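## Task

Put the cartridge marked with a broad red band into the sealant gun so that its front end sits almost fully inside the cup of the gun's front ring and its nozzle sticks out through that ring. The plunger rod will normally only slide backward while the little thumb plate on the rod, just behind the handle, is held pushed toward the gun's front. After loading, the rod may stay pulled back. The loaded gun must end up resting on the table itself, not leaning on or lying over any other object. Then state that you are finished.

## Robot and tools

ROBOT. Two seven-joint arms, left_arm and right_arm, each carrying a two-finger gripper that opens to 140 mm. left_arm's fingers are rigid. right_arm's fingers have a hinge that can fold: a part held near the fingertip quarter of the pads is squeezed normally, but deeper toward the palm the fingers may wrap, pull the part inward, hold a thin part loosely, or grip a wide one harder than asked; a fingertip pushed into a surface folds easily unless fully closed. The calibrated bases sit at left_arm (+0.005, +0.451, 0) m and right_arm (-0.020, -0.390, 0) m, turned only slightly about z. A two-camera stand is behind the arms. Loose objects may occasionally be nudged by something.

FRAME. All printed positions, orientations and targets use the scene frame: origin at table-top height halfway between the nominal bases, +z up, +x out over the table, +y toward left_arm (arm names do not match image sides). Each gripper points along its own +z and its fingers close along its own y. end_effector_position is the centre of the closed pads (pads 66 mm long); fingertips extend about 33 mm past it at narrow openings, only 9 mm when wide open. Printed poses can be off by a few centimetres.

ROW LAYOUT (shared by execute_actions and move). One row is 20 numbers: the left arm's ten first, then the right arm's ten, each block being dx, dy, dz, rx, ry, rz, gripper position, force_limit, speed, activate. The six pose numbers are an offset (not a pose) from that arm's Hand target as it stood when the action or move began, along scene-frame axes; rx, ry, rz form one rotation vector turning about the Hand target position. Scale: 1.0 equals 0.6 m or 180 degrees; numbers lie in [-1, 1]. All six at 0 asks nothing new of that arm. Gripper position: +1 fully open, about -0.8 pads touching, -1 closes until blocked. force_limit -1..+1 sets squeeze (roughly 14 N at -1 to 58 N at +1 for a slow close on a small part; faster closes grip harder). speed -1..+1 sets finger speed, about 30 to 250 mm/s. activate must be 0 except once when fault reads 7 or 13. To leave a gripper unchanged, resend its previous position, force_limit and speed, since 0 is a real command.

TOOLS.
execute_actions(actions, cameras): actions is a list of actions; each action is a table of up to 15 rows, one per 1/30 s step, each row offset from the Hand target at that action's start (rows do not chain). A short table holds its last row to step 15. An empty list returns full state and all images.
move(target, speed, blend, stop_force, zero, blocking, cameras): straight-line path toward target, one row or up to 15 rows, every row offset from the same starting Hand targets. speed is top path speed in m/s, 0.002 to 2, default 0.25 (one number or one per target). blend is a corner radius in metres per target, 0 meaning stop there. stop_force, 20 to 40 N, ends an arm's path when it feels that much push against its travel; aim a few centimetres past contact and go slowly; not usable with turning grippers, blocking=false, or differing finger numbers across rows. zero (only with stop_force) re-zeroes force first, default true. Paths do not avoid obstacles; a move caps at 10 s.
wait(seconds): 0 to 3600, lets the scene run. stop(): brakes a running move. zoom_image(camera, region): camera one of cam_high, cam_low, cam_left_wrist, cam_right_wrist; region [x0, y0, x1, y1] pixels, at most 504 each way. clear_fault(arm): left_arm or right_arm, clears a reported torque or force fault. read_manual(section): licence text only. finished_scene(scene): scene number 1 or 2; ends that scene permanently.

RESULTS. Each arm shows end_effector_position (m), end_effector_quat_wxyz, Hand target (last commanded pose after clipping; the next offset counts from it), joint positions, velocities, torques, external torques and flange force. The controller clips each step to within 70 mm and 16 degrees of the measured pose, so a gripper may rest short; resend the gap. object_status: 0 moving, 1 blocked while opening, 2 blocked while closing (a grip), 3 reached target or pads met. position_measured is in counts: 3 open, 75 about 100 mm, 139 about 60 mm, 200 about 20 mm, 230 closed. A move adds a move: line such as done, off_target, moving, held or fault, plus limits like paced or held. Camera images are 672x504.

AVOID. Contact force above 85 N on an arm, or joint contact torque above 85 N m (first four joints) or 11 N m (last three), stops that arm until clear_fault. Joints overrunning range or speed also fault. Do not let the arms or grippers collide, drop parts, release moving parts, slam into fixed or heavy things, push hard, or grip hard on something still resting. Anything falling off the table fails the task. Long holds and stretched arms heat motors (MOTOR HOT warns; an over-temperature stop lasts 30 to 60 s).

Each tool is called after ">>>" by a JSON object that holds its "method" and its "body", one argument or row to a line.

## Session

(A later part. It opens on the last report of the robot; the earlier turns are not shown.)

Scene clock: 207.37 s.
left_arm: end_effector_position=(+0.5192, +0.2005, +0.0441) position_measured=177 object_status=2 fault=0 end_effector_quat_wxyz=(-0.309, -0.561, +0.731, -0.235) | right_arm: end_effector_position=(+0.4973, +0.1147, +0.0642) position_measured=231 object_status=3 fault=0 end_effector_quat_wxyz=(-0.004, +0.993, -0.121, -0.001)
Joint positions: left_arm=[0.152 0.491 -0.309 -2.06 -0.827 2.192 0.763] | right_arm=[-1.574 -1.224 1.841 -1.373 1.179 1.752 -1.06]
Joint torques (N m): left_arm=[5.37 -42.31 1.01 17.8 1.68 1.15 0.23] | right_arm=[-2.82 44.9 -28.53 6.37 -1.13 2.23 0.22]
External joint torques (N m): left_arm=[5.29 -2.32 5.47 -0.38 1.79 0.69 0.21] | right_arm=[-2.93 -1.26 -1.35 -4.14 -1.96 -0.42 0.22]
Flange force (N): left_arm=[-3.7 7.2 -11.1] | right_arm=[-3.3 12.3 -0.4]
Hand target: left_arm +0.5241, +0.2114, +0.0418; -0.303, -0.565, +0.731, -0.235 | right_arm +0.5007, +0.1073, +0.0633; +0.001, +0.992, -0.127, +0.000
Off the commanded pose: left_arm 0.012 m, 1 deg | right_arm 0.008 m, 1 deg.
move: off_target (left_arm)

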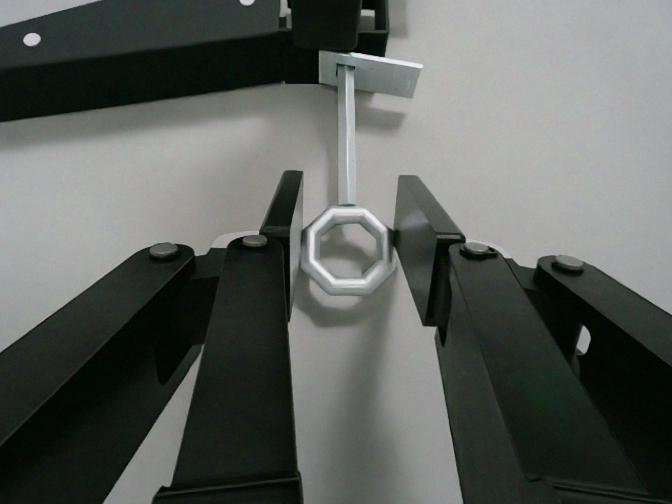

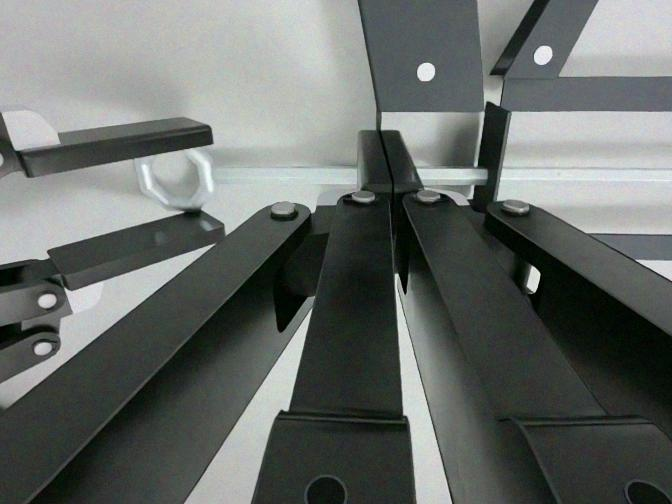

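>>> {"method": "move", "body": {
  "target": [
    [-0.006,-0.031,0,0,0,0,-1,-0.2,-1,0,0,0,0,0,0,0,-0.98,0.3,-1,0],
    [-0.006,-0.031,0,0,0,0,-1,-0.2,-1,0,0,0,0,0,0,0,-0.55,0.3,-1,0],
    [-0.006,-0.031,0,0,0,0,-1,-0.2,-1,0,0,0,0.08,0,0,0,-0.9,0.3,-0.5,0],
    [-0.006,-0.031,0,0,0,0,-1,-0.2,-1,0,-0.032,0.053,0.06,0,0,0,-0.9,0.3,-0.5,0],
    [-0.006,-0.031,0,0,0,0,-1,-0.2,-1,0,-0.032,0.053,-0.01,0,0,0,-0.9,0.3,-0.5,0]
  ],
  "cameras": ["cam_left_wrist","cam_right_wrist"],
  "speed": 0.12
}}

>>> {"method": "zoom_image", "body": {
  "camera": "cam_left_wrist",
  "region": [200, 0, 480, 240]
}}

Scene clock: 235.50 s.
left_arm: end_effector_position=(+0.5210, +0.1956, +0.0424) position_measured=177 object_status=2 fault=0 end_effector_quat_wxyz=(-0.302, -0.562, +0.733, -0.235) | right_arm: end_effector_position=(+0.4805, +0.1382, +0.0573) position_measured=232 object_status=3 fault=0 end_effector_quat_wxyz=(+0.004, +0.992, -0.127, +0.000)
Joint positions: left_arm=[0.139 0.489 -0.311 -2.063 -0.834 2.215 0.762] | right_arm=[-1.559 -1.249 1.844 -1.326 1.18 1.741 -0.99]
Joint velocities: left_arm=[within noise] | right_arm=[0 0 0 0.001 0 0.004 0.001]
Joint torques (N m): left_arm=[-1.29 -40.92 -6.02 17.01 -0.85 1.18 -0.33] | right_arm=[0.1 48.69 -26.56 9.44 1.05 3.05 -0.05]
External joint torques (N m): left_arm=[-1.01 -0.98 -1.26 -1.15 -0.77 0.7 -0.35] | right_arm=[-0.22 1.49 0.18 -0.75 0.23 0.43 -0.05]
Flange force (N): left_arm=[4.8 6.7 2.3] | right_arm=[-2.6 5.5 -0.4]
Hand target: left_arm +0.5205, +0.1928, +0.0418; -0.303, -0.565, +0.731, -0.235 | right_arm +0.4815, +0.1391, +0.0573; +0.001, +0.992, -0.127, +0.000
Off the commanded pose: left_arm 0.003 m, 0 deg | right_arm 0.001 m, 0 deg.
move: done; target 2's new numbers were sent with right_arm's hand 0.004 m and 0 deg from that target

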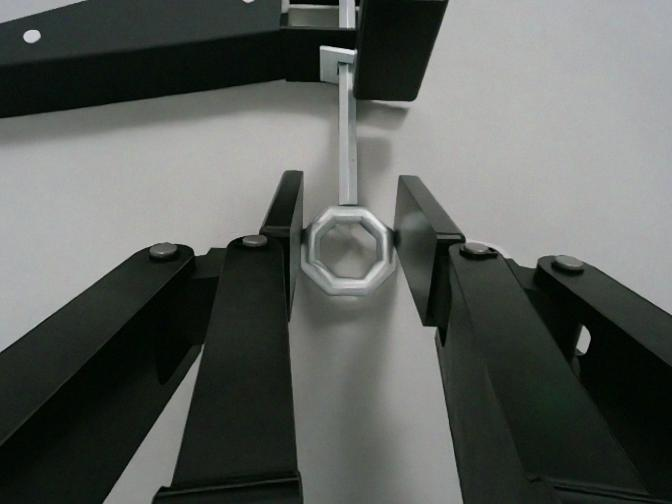

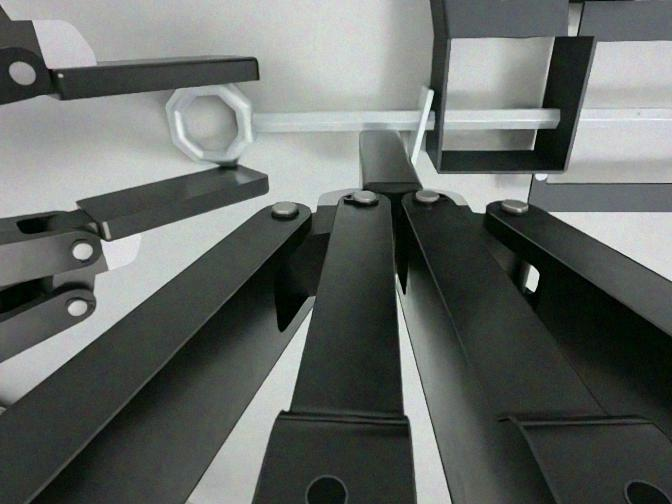

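Scaled by 1.800.

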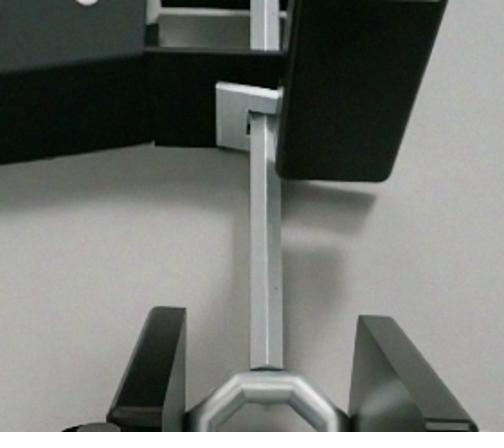

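>>> {"method": "move", "body": {
  "target": [
    [0,0,0,0,0,0,-1,-0.2,-1,0,0,0,-0.01,0,0,0,-0.9,0.3,-0.5,0],
    [0,0,0,0,0,0,-1,-0.2,-1,0,-0.0208,-0.081,-0.01,0,0,0,-0.9,0.3,-0.5,0]
  ],
  "cameras": ["cam_high","cam_left_wrist","cam_right_wrist"],
  "speed": 0.05
}}

Scene clock: 242.80 s.
left_arm: end_effector_position=(+0.5051, +0.1727, +0.0454) position_measured=177 object_status=2 fault=0 end_effector_quat_wxyz=(-0.322, -0.552, +0.734, -0.232) | right_arm: end_effector_position=(+0.4659, +0.1068, +0.0537) position_measured=232 object_status=3 fault=0 end_effector_quat_wxyz=(-0.011, +0.992, -0.124, +0.003)
Joint positions: left_arm=[0.107 0.489 -0.312 -2.068 -0.854 2.191 0.757] | right_arm=[-1.448 -1.194 1.832 -1.55 1.196 1.818 -1.095]
Joint velocities: left_arm=[within noise] | right_arm=[0 -0.001 0.001 0 0 0 -0.009]
Joint torques (N m): left_arm=[8.68 -43.2 5.53 18.42 2.11 3.67 0.14] | right_arm=[-4.32 41.01 -30.88 2.52 -3.32 0.63 -0.31]
External joint torques (N m): left_arm=[8.73 -3.43 10.13 0.38 2.24 3.3 0.12] | right_arm=[-4.09 -1.17 -2.3 -7.99 -4.15 -2.05 -0.31]
Flange force (N): left_arm=[-7.6 8.3 -14.2] | right_arm=[-7.3 25.0 -5.9]
Hand target: left_arm +0.5205, +0.1928, +0.0418; -0.303, -0.565, +0.731, -0.235 | right_arm +0.4690, +0.0905, +0.0513; +0.001, +0.992, -0.127, +0.000
Off the commanded pose: left_arm 0.026 m, 3 deg | right_arm 0.017 m, 1 deg.
move: off_target (right_arm)

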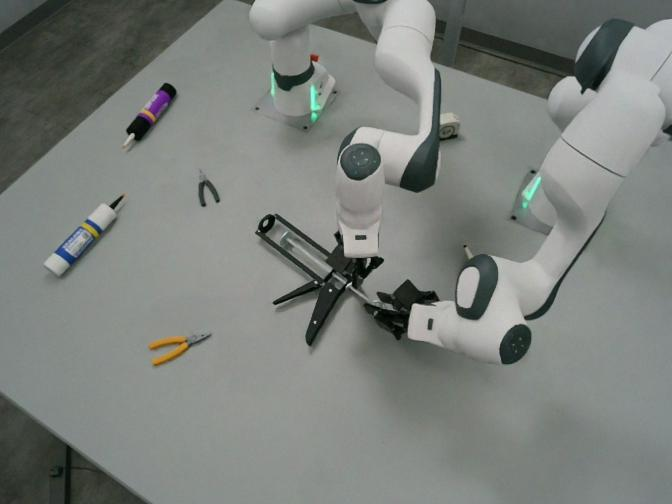

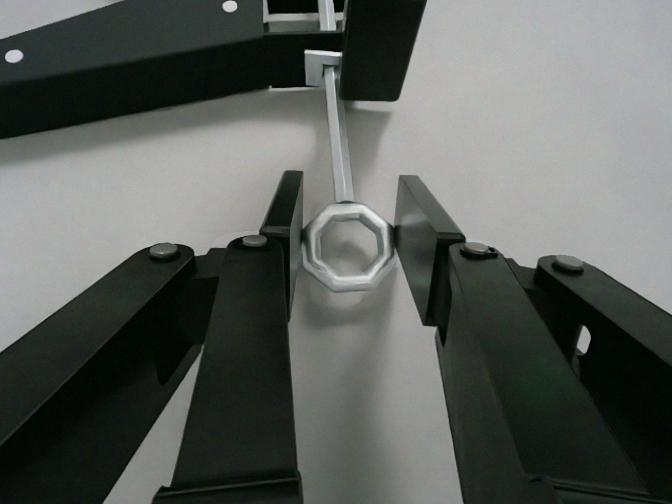

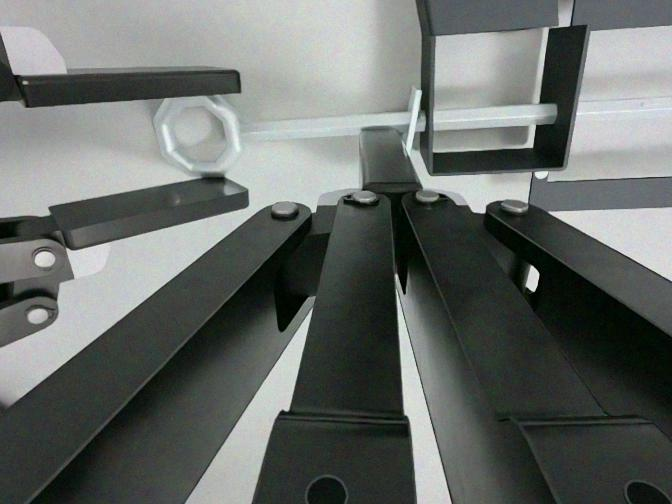

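>>> {"method": "move", "body": {
  "target": [0,0,0,0,0,0,-0.98,0.2,-1,0,-0.0125,-0.0485,0,0,0,0,-0.9,0.3,-0.5,0],
  "cameras": ["cam_left_wrist","cam_right_wrist"],
  "speed": 0.05
}}

>>> {"method": "zoom_image", "body": {
  "camera": "cam_right_wrist",
  "region": [320, 20, 620, 240]
}}

Scene clock: 253.37 s.
left_arm: end_effector_position=(+0.5028, +0.1710, +0.0455) position_measured=179 object_status=2 fault=0 end_effector_quat_wxyz=(-0.325, -0.552, +0.733, -0.230) | right_arm: end_effector_position=(+0.4596, +0.0795, +0.0542) position_measured=232 object_status=3 fault=0 end_effector_quat_wxyz=(-0.012, +0.992, -0.123, +0.004)
Joint positions: left_arm=[0.089 0.487 -0.294 -2.068 -0.862 2.182 0.757] | right_arm=[-1.394 -1.167 1.811 -1.668 1.2 1.844 -1.157]
Joint velocities: left_arm=[within noise] | right_arm=[0 0.001 -0.001 -0.001 -0.001 0 -0.006]
Joint torques (N m): left_arm=[9.34 -43.58 6.46 18.99 2.2 4.13 0.41] | right_arm=[-4.38 37.33 -31.03 1.58 -3.92 0.37 -0.3]
External joint torques (N m): left_arm=[9.43 -3.63 10.86 0.87 2.34 3.78 0.38] | right_arm=[-4.37 -1.87 -1.95 -9.16 -4.77 -2.33 -0.3]
Flange force (N): left_arm=[-8.9 7.8 -14.8] | right_arm=[-7.7 25.8 -6.2]
Hand target: left_arm +0.5205, +0.1928, +0.0418; -0.303, -0.565, +0.731, -0.235 | right_arm +0.4615, +0.0614, +0.0513; +0.001, +0.992, -0.127, +0.000
Off the commanded pose: left_arm 0.028 m, 3 deg | right_arm 0.018 m, 2 deg.
move: off_target (right_arm)

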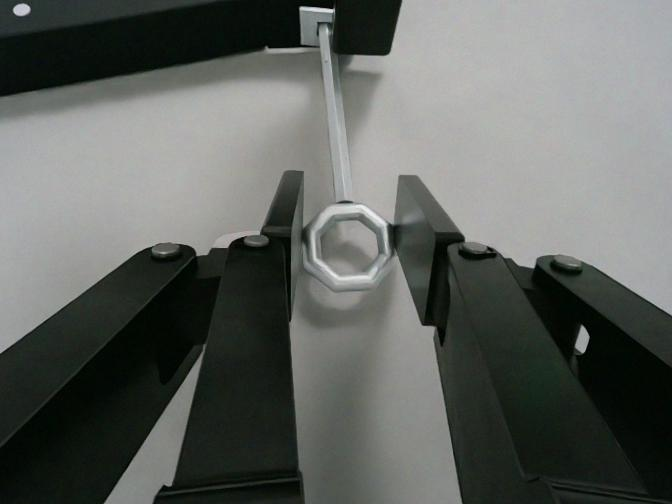

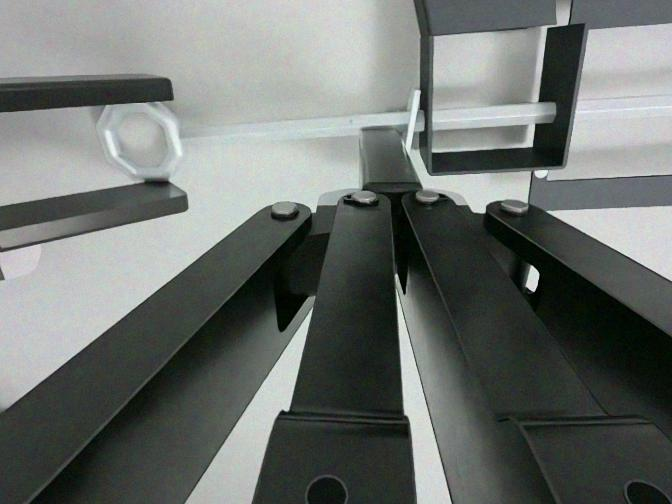

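Scaled by 1.680.

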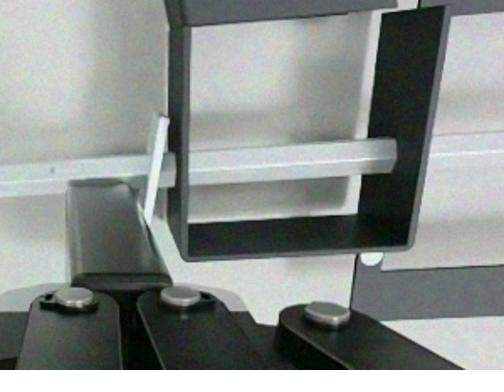

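>>> {"method": "move", "body": {
  "target": [0,0,0,0,0,0,-0.98,0.2,-1,0,-0.046,-0.178,0,0,0,0,-0.9,0.3,-0.5,0],
  "cameras": ["cam_high","cam_left_wrist","cam_right_wrist"],
  "speed": 0.06
}}

>>> {"method": "zoom_image", "body": {
  "camera": "cam_high",
  "region": [220, 160, 420, 360]
}}

Scene clock: 266.53 s.
left_arm: end_effector_position=(+0.4996, +0.1700, +0.0443) position_measured=179 object_status=2 fault=0 end_effector_quat_wxyz=(-0.327, -0.551, +0.733, -0.228) | right_arm: end_effector_position=(+0.4349, -0.0280, +0.0549) position_measured=232 object_status=3 fault=0 end_effector_quat_wxyz=(-0.011, +0.992, -0.124, +0.004)
Joint positions: left_arm=[0.049 0.484 -0.254 -2.068 -0.879 2.166 0.768] | right_arm=[-1.244 -1.083 1.727 -2.031 1.204 1.919 -1.366]
Joint velocities: left_arm=[within noise] | right_arm=[0 0 0.001 -0.002 0.002 0 -0.005]
Joint torques (N m): left_arm=[10.12 -44.99 7.5 20.02 1.57 4.55 0.36] | right_arm=[-4.07 26.34 -29.23 0.91 -3.78 1.25 -0.39]
External joint torques (N m): left_arm=[10.14 -4.78 11.26 1.91 1.73 4.21 0.34] | right_arm=[-3.98 -2.62 -0.87 -10 -4.61 -1.43 -0.39]
Flange force (N): left_arm=[-7.8 7.9 -16.2] | right_arm=[-8.3 23.3 -4.2]
Hand target: left_arm +0.5205, +0.1928, +0.0418; -0.303, -0.565, +0.731, -0.235 | right_arm +0.4339, -0.0454, +0.0513; +0.001, +0.992, -0.127, +0.000
Off the commanded pose: left_arm 0.031 m, 3 deg | right_arm 0.018 m, 2 deg.
move: off_target (right_arm)

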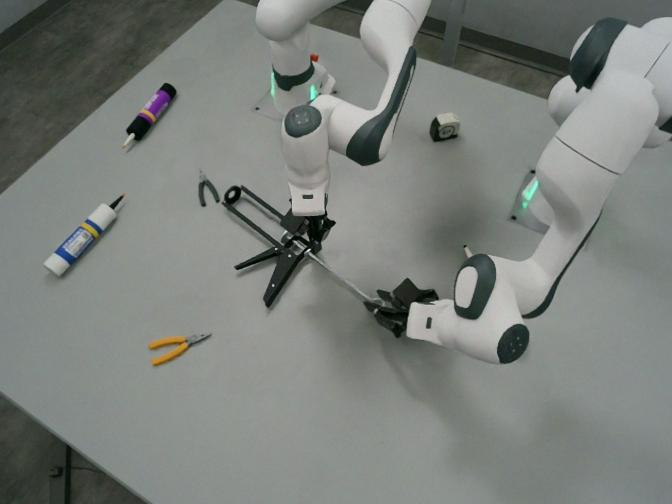

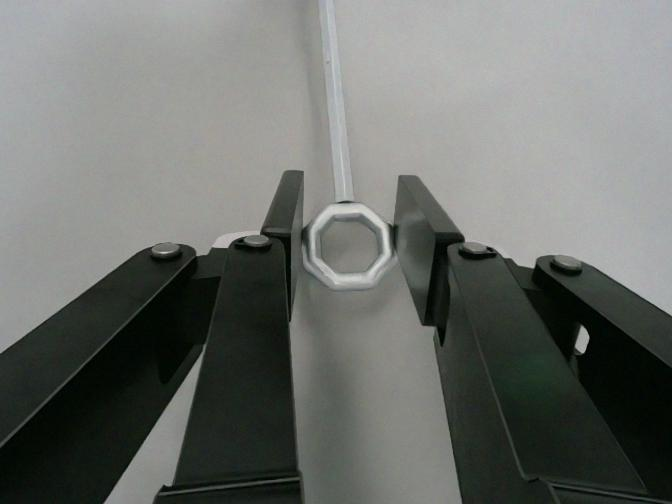

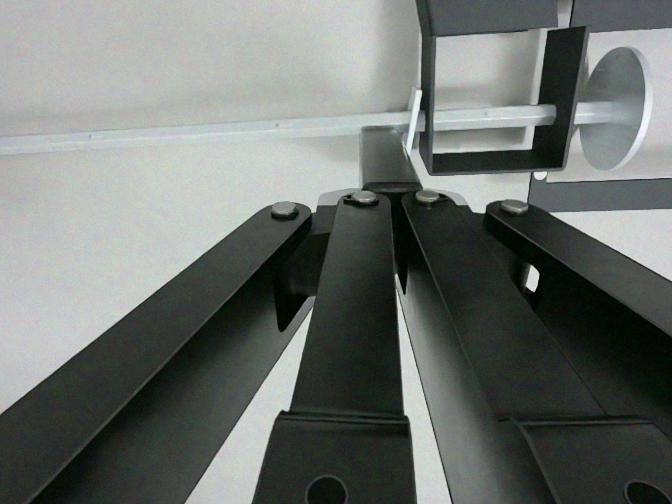

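Scaled by 2.520.

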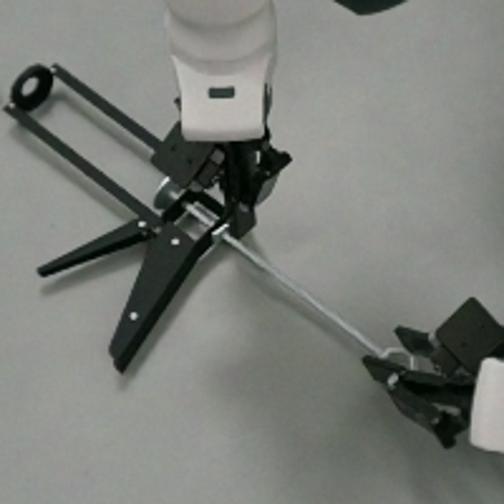

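>>> {"method": "move", "body": {
  "target": [0,0,0,0,0,0,-0.98,0.2,-1,0,-0.008,-0.031,0,0,0,0,-0.9,0.3,-0.5,0],
  "cameras": ["cam_right_wrist"],
  "speed": 0.04
}}

Scene clock: 270.77 s.
left_arm: end_effector_position=(+0.4978, +0.1680, +0.0447) position_measured=179 object_status=2 fault=0 end_effector_quat_wxyz=(-0.329, -0.550, +0.733, -0.228) | right_arm: end_effector_position=(+0.4306, -0.0446, +0.0554) position_measured=232 object_status=3 fault=0 end_effector_quat_wxyz=(-0.013, +0.992, -0.123, +0.005)
Joint positions: left_arm=[0.029 0.482 -0.236 -2.069 -0.889 2.158 0.771] | right_arm=[-1.222 -1.076 1.708 -2.083 1.212 1.926 -1.403]
Joint velocities: left_arm=[within noise] | right_arm=[-0.001 0 0.001 0 -0.001 0.001 -0.008]
Joint torques (N m): left_arm=[10.97 -44.88 8.85 19.78 2.02 4.79 0.46] | right_arm=[-4.61 24.01 -28.86 -0.16 -4.32 1.28 -0.34]
External joint torques (N m): left_arm=[10.77 -4.62 12.15 1.61 2.19 4.45 0.44] | right_arm=[-4.69 -3.46 -0.78 -11.15 -5.17 -1.4 -0.34]
Flange force (N): left_arm=[-9.0 8.5 -17.2] | right_arm=[-8.2 24.5 -3.9]
Hand target: left_arm +0.5205, +0.1928, +0.0418; -0.303, -0.565, +0.731, -0.235 | right_arm +0.4291, -0.0640, +0.0513; +0.001, +0.992, -0.127, +0.000
Off the commanded pose: left_arm 0.034 m, 4 deg | right_arm 0.020 m, 2 deg.
move: off_target (right_arm)

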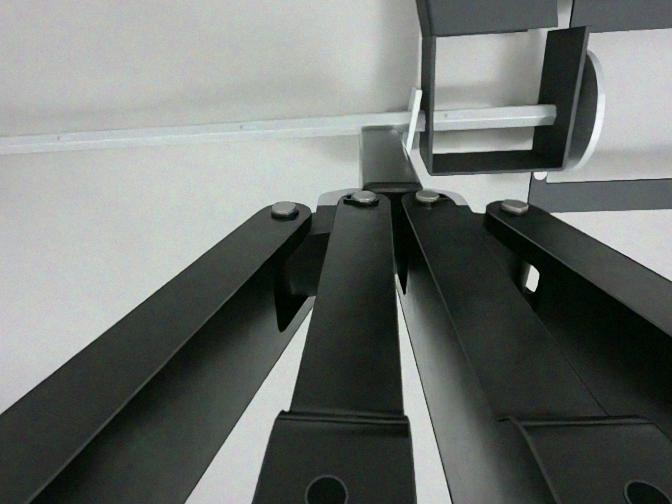

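>>> {"method": "move", "body": {
  "target": [
    [-0.03,-0.035,0,0,0,0,-0.98,0.2,-1,0,0.016,0.065,0,0,0,0,-0.9,0.3,-0.5,0],
    [-0.03,-0.035,0,0,0,0,0.3,0.2,-0.5,0,0.016,0.065,0,0,0,0,-0.9,0.3,-0.5,0],
    [0,0.056,0.094,0,0,0,0.5,0.2,0,0,0.016,0.065,0.12,0,0,0,-0.9,0.3,-0.5,0],
    [-0.289,0.273,0.263,0.221,-0.123,-0.154,0.5,0.2,0,0,0.117,-0.29,0.49,0,0,0,-0.9,0.3,-0.5,0]
  ],
  "cameras": ["cam_high","cam_left_wrist","cam_right_wrist"],
  "speed": [0.08,0.2,0.2,0.3]
}}

>>> {"method": "zoom_image", "body": {
  "camera": "cam_right_wrist",
  "region": [150, 0, 654, 500]
}}

Scene clock: 301.53 s.
left_arm: end_effector_position=(+0.3484, +0.3553, +0.2000) position_measured=66 object_status=3 fault=0 end_effector_quat_wxyz=(+0.000, -0.391, +0.920, -0.002) | right_arm: end_effector_position=(+0.5004, -0.2377, +0.3452) position_measured=232 object_status=3 fault=0 end_effector_quat_wxyz=(+0.000, +0.991, -0.131, +0.002)
Joint positions: left_arm=[0.026 -0.609 -0.302 -2.682 -0.2 2.088 0.662] | right_arm=[-1.421 -0.741 1.266 -1.779 0.701 1.529 -1.532]
Joint velocities: left_arm=[within noise] | right_arm=[-0.001 0 0 0 -0.001 -0.001 -0.006]
Joint torques (N m): left_arm=[1.18 -11.77 2.83 22.34 1.02 2.15 -0.07] | right_arm=[0.67 18.74 -20.91 17.8 0.38 2.64 -0.25]
External joint torques (N m): left_arm=[1.18 -1.8 -0.72 -1.25 0.37 -0.36 -0.07] | right_arm=[0.66 1.15 0.33 -0.36 -0.49 -0.02 -0.25]
Flange force (N): left_arm=[4.2 7.7 -0.9] | right_arm=[-1.3 1.5 0.2]
Hand target: left_arm +0.3471, +0.3566, +0.1996; +0.000, -0.392, +0.920, +0.000 | right_arm +0.4993, -0.2380, +0.3453; +0.001, +0.992, -0.127, +0.000
Off the commanded pose: left_arm 0.002 m, 0 deg | right_arm 0.001 m, 1 deg.
move: done; target 2's new numbers were sent with left_arm's hand 0.004 m and 1 deg from that target

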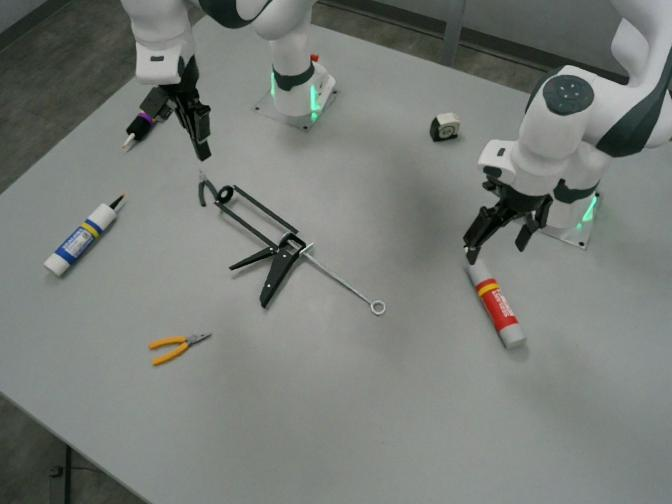

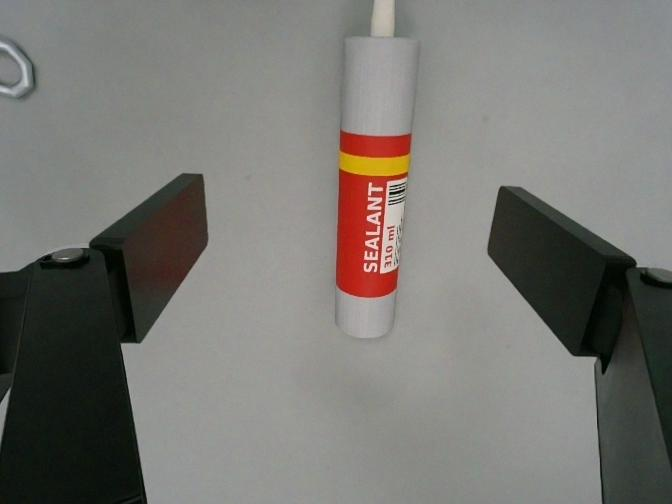

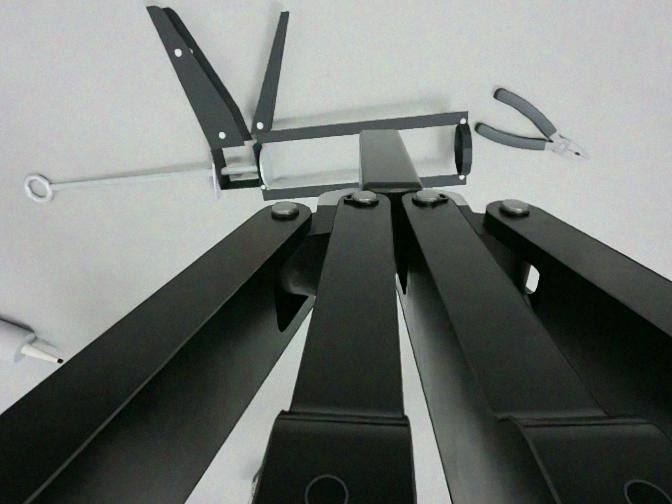

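Scaled by 1.000.

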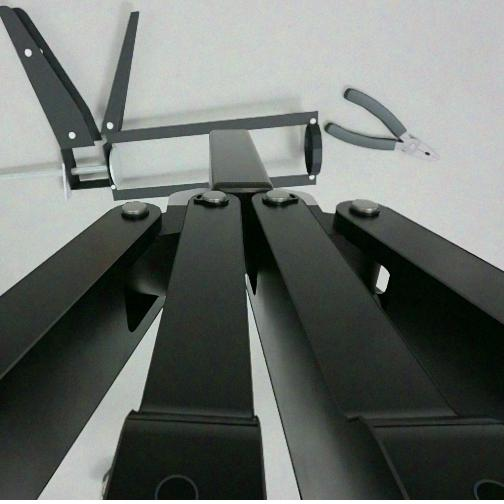

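>>> {"method": "move", "body": {
  "target": [0.0017,0.068,-0.15,0,0,0,0.17,0.2,0,0,0,0,0,0,0,0,-0.9,0.3,-0.5,0],
  "cameras": ["cam_left_wrist"]
}}

Scene clock: 314.27 s.
left_arm: end_effector_position=(+0.3476, +0.3971, +0.1103) position_measured=108 object_status=3 fault=0 end_effector_quat_wxyz=(-0.001, -0.396, +0.918, +0.000) | right_arm: end_effector_position=(+0.5000, -0.2376, +0.3451) position_measured=232 object_status=3 fault=0 end_effector_quat_wxyz=(+0.000, +0.992, -0.129, +0.001)
Joint positions: left_arm=[0.076 -0.464 -0.277 -2.838 -0.18 2.379 0.733] | right_arm=[-1.421 -0.741 1.266 -1.779 0.701 1.528 -1.534]
Joint velocities: left_arm=[-0.001 0.001 -0.001 -0.002 -0.001 0.004 0.007] | right_arm=[within noise]
Joint torques (N m): left_arm=[0.55 -12.97 2.26 20.44 0.91 2.77 0.18] | right_arm=[0.65 18.15 -20.98 17.76 0.61 2.64 -0.16]
External joint torques (N m): left_arm=[0.57 -0.39 0.1 -0.81 0.38 0.27 0.18] | right_arm=[0.55 0.6 0.13 -0.41 -0.28 -0.01 -0.16]
Flange force (N): left_arm=[0.2 3.4 0.8] | right_arm=[-2.4 1.5 0.8]
Hand target: left_arm +0.3481, +0.3974, +0.1096; +0.000, -0.392, +0.920, +0.000 | right_arm +0.4993, -0.2380, +0.3453; +0.001, +0.992, -0.127, +0.000
Off the commanded pose: left_arm 0.001 m, 0 deg | right_arm 0.001 m, 0 deg.
move: done

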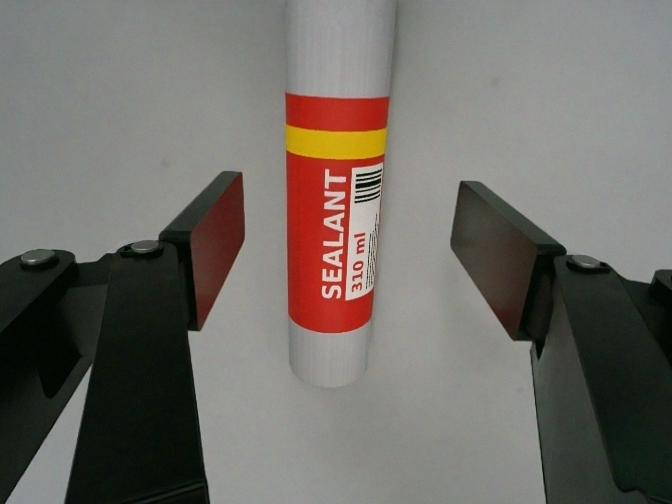

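>>> {"method": "move", "body": {
  "target": [
    [0,0,-0.1,0,0,0,0.17,0.2,0,0,0,0,0,0,0,0,-0.9,0.3,-0.5,0],
    [0,0,-0.1,0,0,0,-1,-0.3,-1,0,0,0,0,0,0,0,-0.9,0.3,-0.5,0],
    [0,0,0.12,0,0,0,-1,-0.3,-1,0,0,0,0,0,0,0,-0.9,0.3,-0.5,0]
  ],
  "cameras": ["cam_high","cam_left_wrist"],
  "speed": 0.15
}}

Scene clock: 325.47 s.
left_arm: end_effector_position=(+0.3455, +0.3974, +0.1779) position_measured=158 object_status=2 fault=0 end_effector_quat_wxyz=(-0.004, -0.395, +0.919, +0.001) | right_arm: end_effector_position=(+0.5000, -0.2376, +0.3451) position_measured=232 object_status=3 fault=0 end_effector_quat_wxyz=(+0.000, +0.992, -0.129, +0.001)
Joint positions: left_arm=[0.073 -0.601 -0.246 -2.742 -0.167 2.139 0.738] | right_arm=[-1.421 -0.741 1.266 -1.779 0.701 1.528 -1.534]
Joint velocities: left_arm=[-0.001 0.001 0.001 0 0 -0.005 0] | right_arm=[within noise]
Joint torques (N m): left_arm=[0.48 -13.24 2.76 24.42 0.98 2.58 0.34] | right_arm=[0.73 18.22 -21.07 17.78 0.65 2.67 -0.1]
External joint torques (N m): left_arm=[0.39 -3.18 0.04 1.2 0.35 0.12 0.34] | right_arm=[0.72 0.62 0.17 -0.4 -0.23 0.02 -0.1]
Flange force (N): left_arm=[4.1 7.5 -6.5] | right_arm=[-2.9 1.4 0.9]
Hand target: left_arm +0.3481, +0.3974, +0.1816; +0.000, -0.392, +0.920, +0.000 | right_arm +0.4993, -0.2380, +0.3453; +0.001, +0.992, -0.127, +0.000
Off the commanded pose: left_arm 0.005 m, 1 deg | right_arm 0.001 m, 0 deg.
move: off_target (left_arm)

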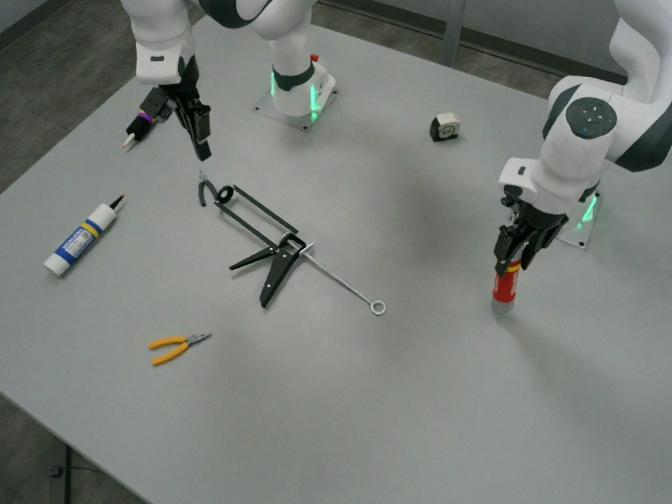

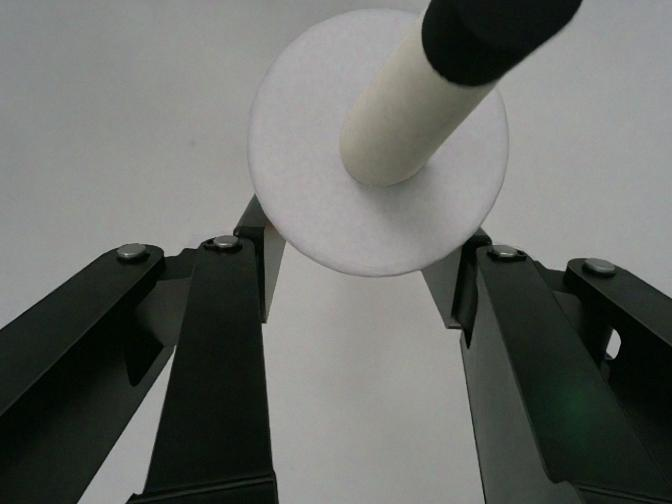

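>>> {"method": "move", "body": {
  "target": [
    [0,0,-0.07,0,0,0,-1,-0.3,-1,0,0,0,0,0,0,0,-0.9,0.3,-0.5,0],
    [-0.1,-0.104,-0.22,0,0,0,-1,-0.3,-1,0,0,0,0,0,0,0,-0.9,0.3,-0.5,0]
  ],
  "cameras": ["cam_high","cam_left_wrist"],
  "speed": 0.1
}}

Scene clock: 335.70 s.
left_arm: end_effector_position=(+0.2920, +0.3334, +0.0541) position_measured=160 object_status=2 fault=0 end_effector_quat_wxyz=(+0.004, -0.387, +0.922, -0.002) | right_arm: end_effector_position=(+0.5000, -0.2376, +0.3451) position_measured=232 object_status=3 fault=0 end_effector_quat_wxyz=(+0.000, +0.992, -0.129, +0.001)
Joint positions: left_arm=[-0.059 -0.446 -0.45 -2.995 -0.348 2.568 0.62] | right_arm=[-1.421 -0.741 1.266 -1.779 0.701 1.528 -1.534]
Joint velocities: left_arm=[0 0 0 0 -0.001 0.004 -0.006] | right_arm=[within noise]
Joint torques (N m): left_arm=[1.02 -6.75 1.62 14.69 -0.04 3.03 -0.22] | right_arm=[0.72 18.11 -21.01 17.8 0.62 2.63 -0.13]
External joint torques (N m): left_arm=[1.05 3.47 -1.27 -3.59 -0.46 0.49 -0.22] | right_arm=[0.71 0.5 0.24 -0.38 -0.26 -0.03 -0.13]
Flange force (N): left_arm=[-1.9 -4.8 20.0] | right_arm=[-2.7 1.3 0.9]
Hand target: left_arm +0.2881, +0.3350, +0.0496; +0.000, -0.392, +0.920, +0.000 | right_arm +0.4993, -0.2380, +0.3453; +0.001, +0.992, -0.127, +0.000
Off the commanded pose: left_arm 0.006 m, 1 deg | right_arm 0.001 m, 0 deg.
move: off_target (left_arm)

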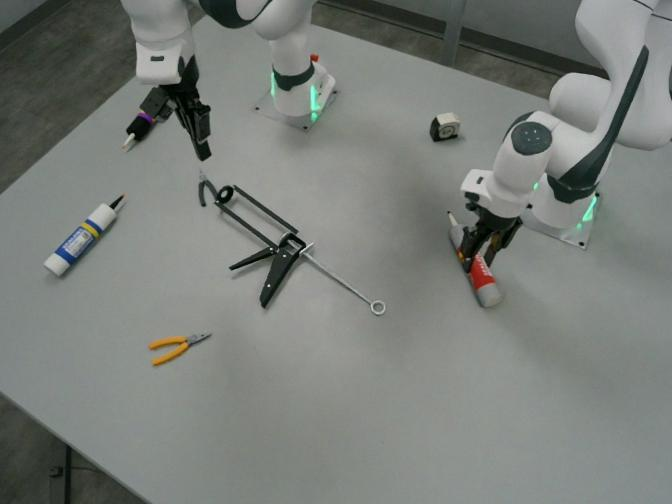

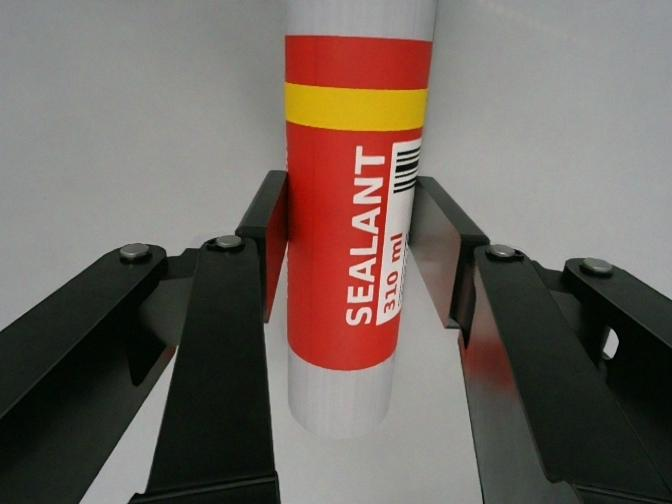

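>>> {"method": "move", "body": {
  "target": [
    [0,0,0.007,0,0,0,0.17,0.3,-0.5,0,0,0,0,0,0,0,-0.9,0.3,-0.5,0],
    [0,0,0.007,0,0,0,0.17,0.31,-0.5,0,0,0,0,0,0,0,-0.9,0.3,-0.5,0],
    [0.026,0.027,-0.003,0,0,0,0.17,0.31,-0.5,0,0,0,0,0,0,0,-0.9,0.3,-0.5,0],
    [0.026,0.027,-0.003,0,0,0,-1,0.4,-1,0,0,0,0,0,0,0,-0.9,0.3,-0.5,0],
    [0.026,0.027,0.07,0,0,0,-1,0.4,-1,0,0,0,0,0,0,0,-0.9,0.3,-0.5,0]
  ],
  "cameras": ["cam_high","cam_low","cam_left_wrist"],
  "speed": 0.1
}}

Scene clock: 345.70 s.
left_arm: end_effector_position=(+0.3010, +0.3519, +0.0889) position_measured=161 object_status=2 fault=0 end_effector_quat_wxyz=(-0.003, -0.396, +0.918, +0.002) | right_arm: end_effector_position=(+0.5000, -0.2376, +0.3451) position_measured=232 object_status=3 fault=0 end_effector_quat_wxyz=(+0.000, +0.992, -0.129, +0.001)
Joint positions: left_arm=[-0.019 -0.545 -0.389 -2.949 -0.301 2.408 0.649] | right_arm=[-1.421 -0.741 1.266 -1.779 0.701 1.528 -1.534]
Joint velocities: left_arm=[0 -0.001 0.001 -0.002 0 -0.004 -0.001] | right_arm=[within noise]
Joint torques (N m): left_arm=[0.34 -11.98 3.39 21.17 0.82 2.56 0.33] | right_arm=[0.66 18.2 -21.02 17.76 0.61 2.65 -0.16]
External joint torques (N m): left_arm=[0.37 -2.91 0.23 0.8 0.32 0.06 0.33] | right_arm=[0.52 0.7 0.11 -0.47 -0.27 0 -0.16]
Flange force (N): left_arm=[2.5 8.6 -10.0] | right_arm=[-2.3 1.6 0.8]
Hand target: left_arm +0.3037, +0.3512, +0.0916; +0.000, -0.392, +0.920, +0.000 | right_arm +0.4993, -0.2380, +0.3453; +0.001, +0.992, -0.127, +0.000
Off the commanded pose: left_arm 0.004 m, 1 deg | right_arm 0.001 m, 0 deg.
move: off_target (left_arm)

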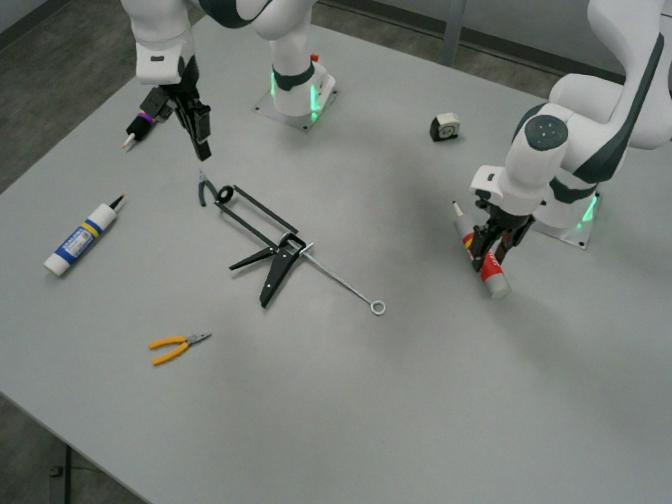

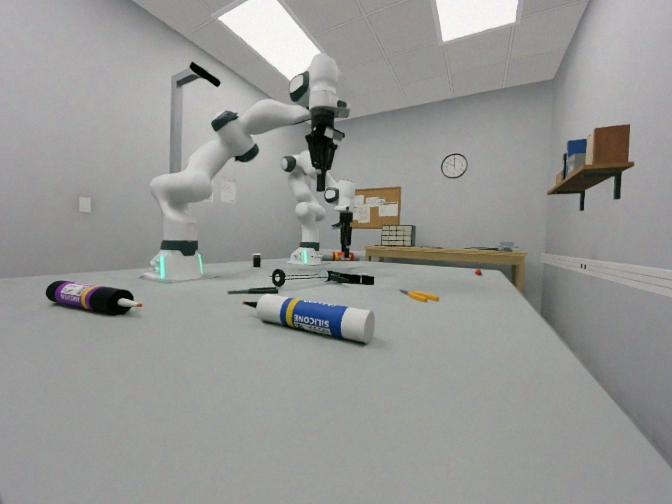

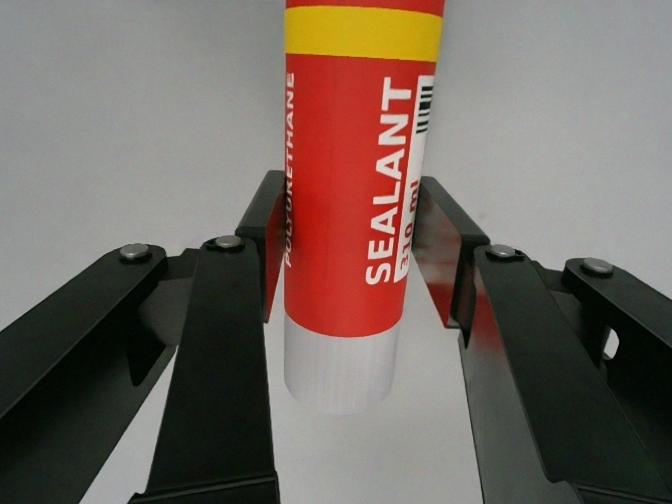

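>>> {"method": "zoom_image", "body": {
  "camera": "cam_low",
  "region": [290, 220, 400, 300]
}}

>>> {"method": "zoom_image", "body": {
  "camera": "cam_high",
  "region": [430, 180, 550, 310]
}}

Scaled by 4.582.

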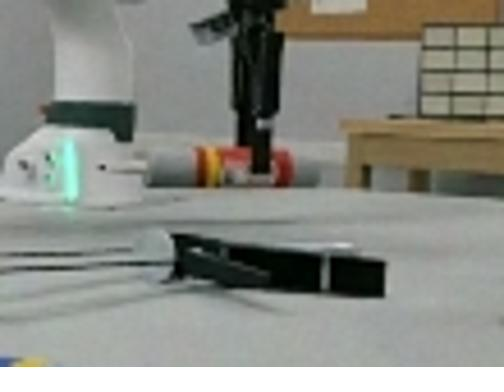

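Scaled by 3.877.

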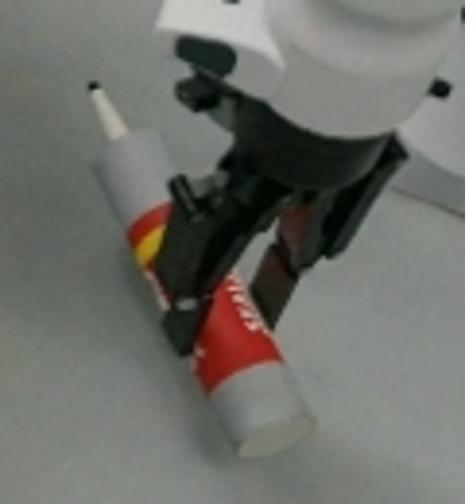

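>>> {"method": "move", "body": {
  "target": [0.193,-0.885,0.2,0,0,0.18,-1,0.4,-1,0,-0.333,-0.433,0.09,0,0,0,-0.9,0.3,-0.5,0],
  "cameras": ["cam_high","cam_left_wrist"],
  "speed": 0.22
}}

Scene clock: 358.93 s.
left_arm: end_effector_position=(+0.4193, -0.1781, +0.2075) position_measured=161 object_status=2 fault=0 end_effector_quat_wxyz=(+0.001, -0.631, +0.776, +0.003) | right_arm: end_effector_position=(+0.3008, -0.4967, +0.4003) position_measured=232 object_status=3 fault=0 end_effector_quat_wxyz=(+0.001, +0.992, -0.129, +0.002)
Joint positions: left_arm=[-0.697 0.813 -0.569 -0.981 0.406 1.69 -0.941] | right_arm=[-1.078 -0.808 0.476 -2.218 0.341 1.479 -2.023]
Joint velocities: left_arm=[0.001 0.001 0 0 -0.001 -0.004 -0.004] | right_arm=[within noise]
Joint torques (N m): left_arm=[0.27 -57.8 -9.35 24.12 0.73 2.68 -0.2] | right_arm=[0.68 -0.25 -10.78 20.83 0.49 2.82 0]
External joint torques (N m): left_arm=[0.05 -4.57 -0.46 1.27 -0.09 0.05 -0.2] | right_arm=[0.79 0.01 0.1 -1.07 -0.42 0.19 0]
Flange force (N): left_arm=[0.0 0.0 0.0] | right_arm=[-2.4 -0.1 3.7]
Hand target: left_arm +0.4195, -0.1798, +0.2116; +0.000, -0.633, +0.774, +0.000 | right_arm +0.2995, -0.4978, +0.3993; +0.001, +0.992, -0.127, +0.000
Off the commanded pose: left_arm 0.005 m, 1 deg | right_arm 0.002 m, 0 deg.
move: off_target (left_arm)

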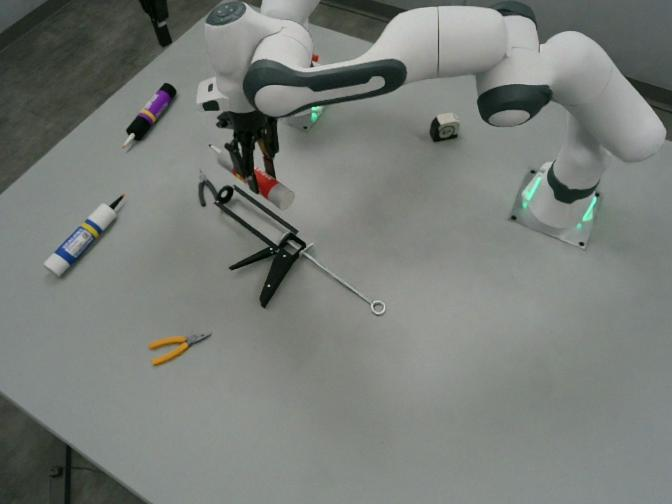

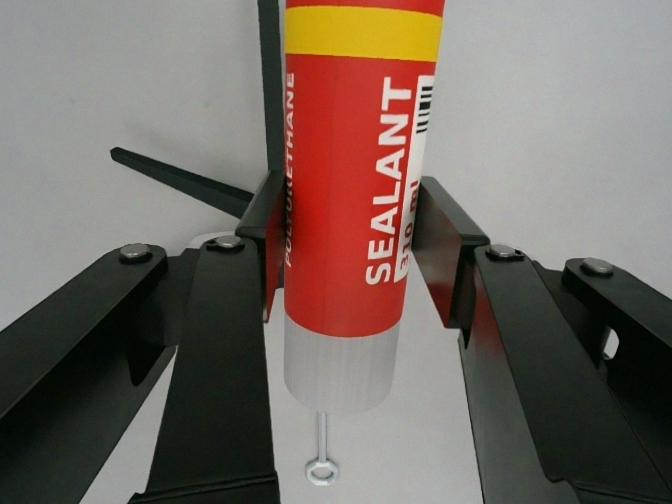

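>>> {"method": "move", "body": {
  "target": [0.021,-0.098,-0.1,0.044,-0.0065,0.017,-1,0.4,-1,0,0,0,0,0,0,0,-0.9,0.3,-0.5,0],
  "cameras": ["all"],
  "speed": 0.15
}}

>>> {"method": "zoom_image", "body": {
  "camera": "cam_high",
  "region": [170, 110, 340, 280]
}}

>>> {"method": "zoom_image", "body": {
  "camera": "cam_low",
  "region": [220, 200, 400, 310]
}}

Scene clock: 378.17 s.
left_arm: end_effector_position=(+0.4295, -0.2332, +0.1421) position_measured=161 object_status=2 fault=0 end_effector_quat_wxyz=(+0.040, -0.648, +0.760, -0.021) | right_arm: end_effector_position=(+0.3008, -0.4967, +0.4003) position_measured=232 object_status=3 fault=0 end_effector_quat_wxyz=(+0.001, +0.992, -0.128, +0.002)
Joint positions: left_arm=[-0.947 1.141 -0.418 -0.507 0.467 1.631 -0.971] | right_arm=[-1.078 -0.808 0.476 -2.218 0.341 1.479 -2.024]
Joint velocities: left_arm=[0 0.001 0 0 -0.003 0.003 -0.002] | right_arm=[within noise]
Joint torques (N m): left_arm=[0.34 -65.39 -4.16 23.92 1.06 3.34 -0.23] | right_arm=[0.68 -0.38 -10.75 20.87 0.58 2.82 -0.19]
External joint torques (N m): left_arm=[0.13 -6.23 0.06 1.15 0.03 0.65 -0.22] | right_arm=[0.75 0.04 0.14 -1.16 -0.33 0.18 -0.19]
Flange force (N): left_arm=[0.0 0.0 0.0] | right_arm=[-2.6 0.1 4.1]
Hand target: left_arm +0.4321, -0.2386, +0.1516; +0.051, -0.652, +0.755, +0.047 | right_arm +0.2995, -0.4978, +0.3993; +0.001, +0.992, -0.127, +0.000
Off the commanded pose: left_arm 0.011 m, 8 deg | right_arm 0.002 m, 0 deg.
elbow stopped short (left arm): the move would have taken joint 4 (elbow) straighter than the controller allows.
move: off_target (left_arm)

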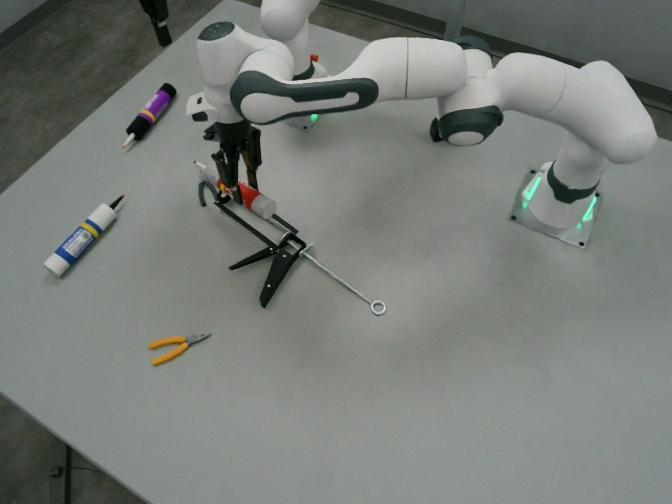

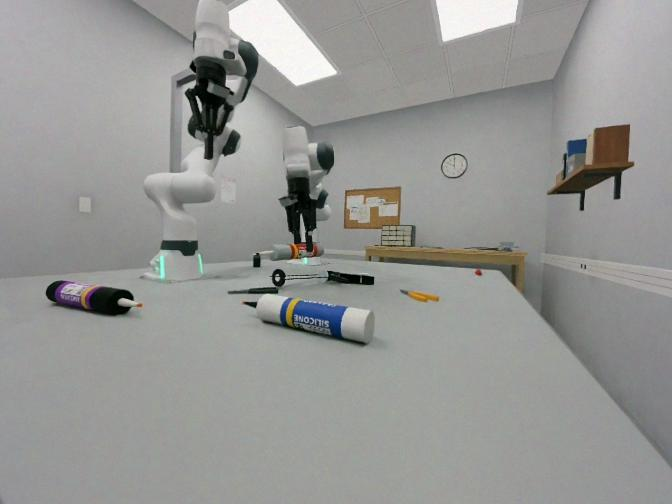

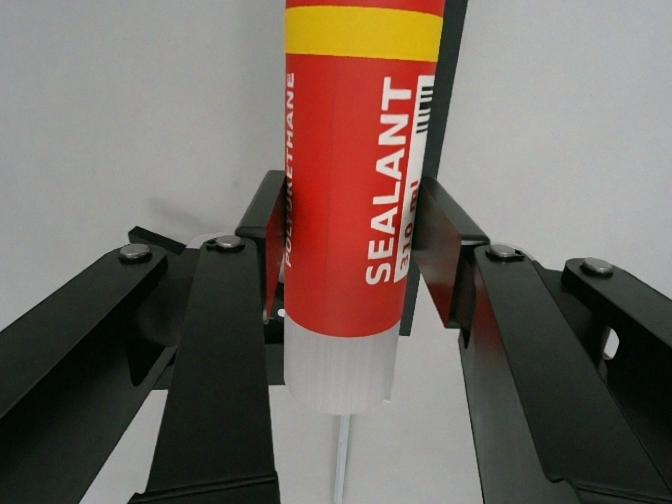

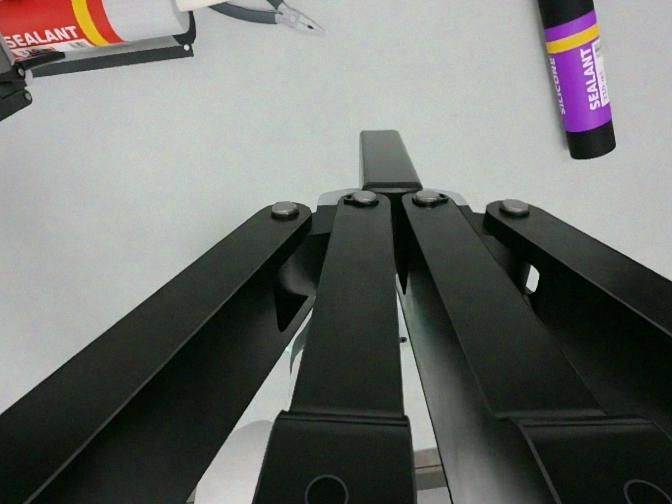

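Scaled by 2.965.

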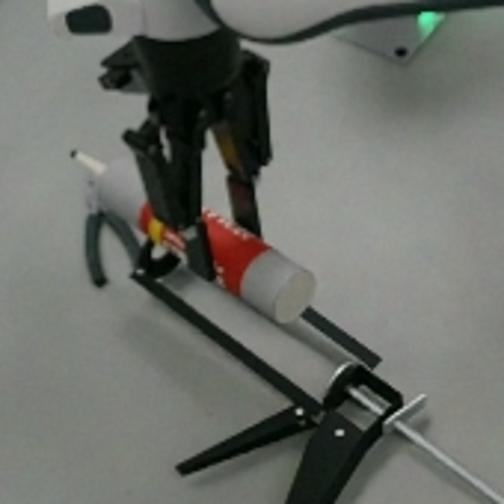

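Scaled by 2.800.

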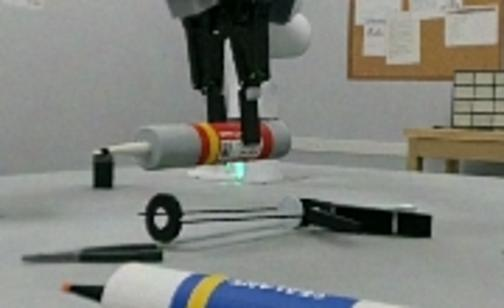

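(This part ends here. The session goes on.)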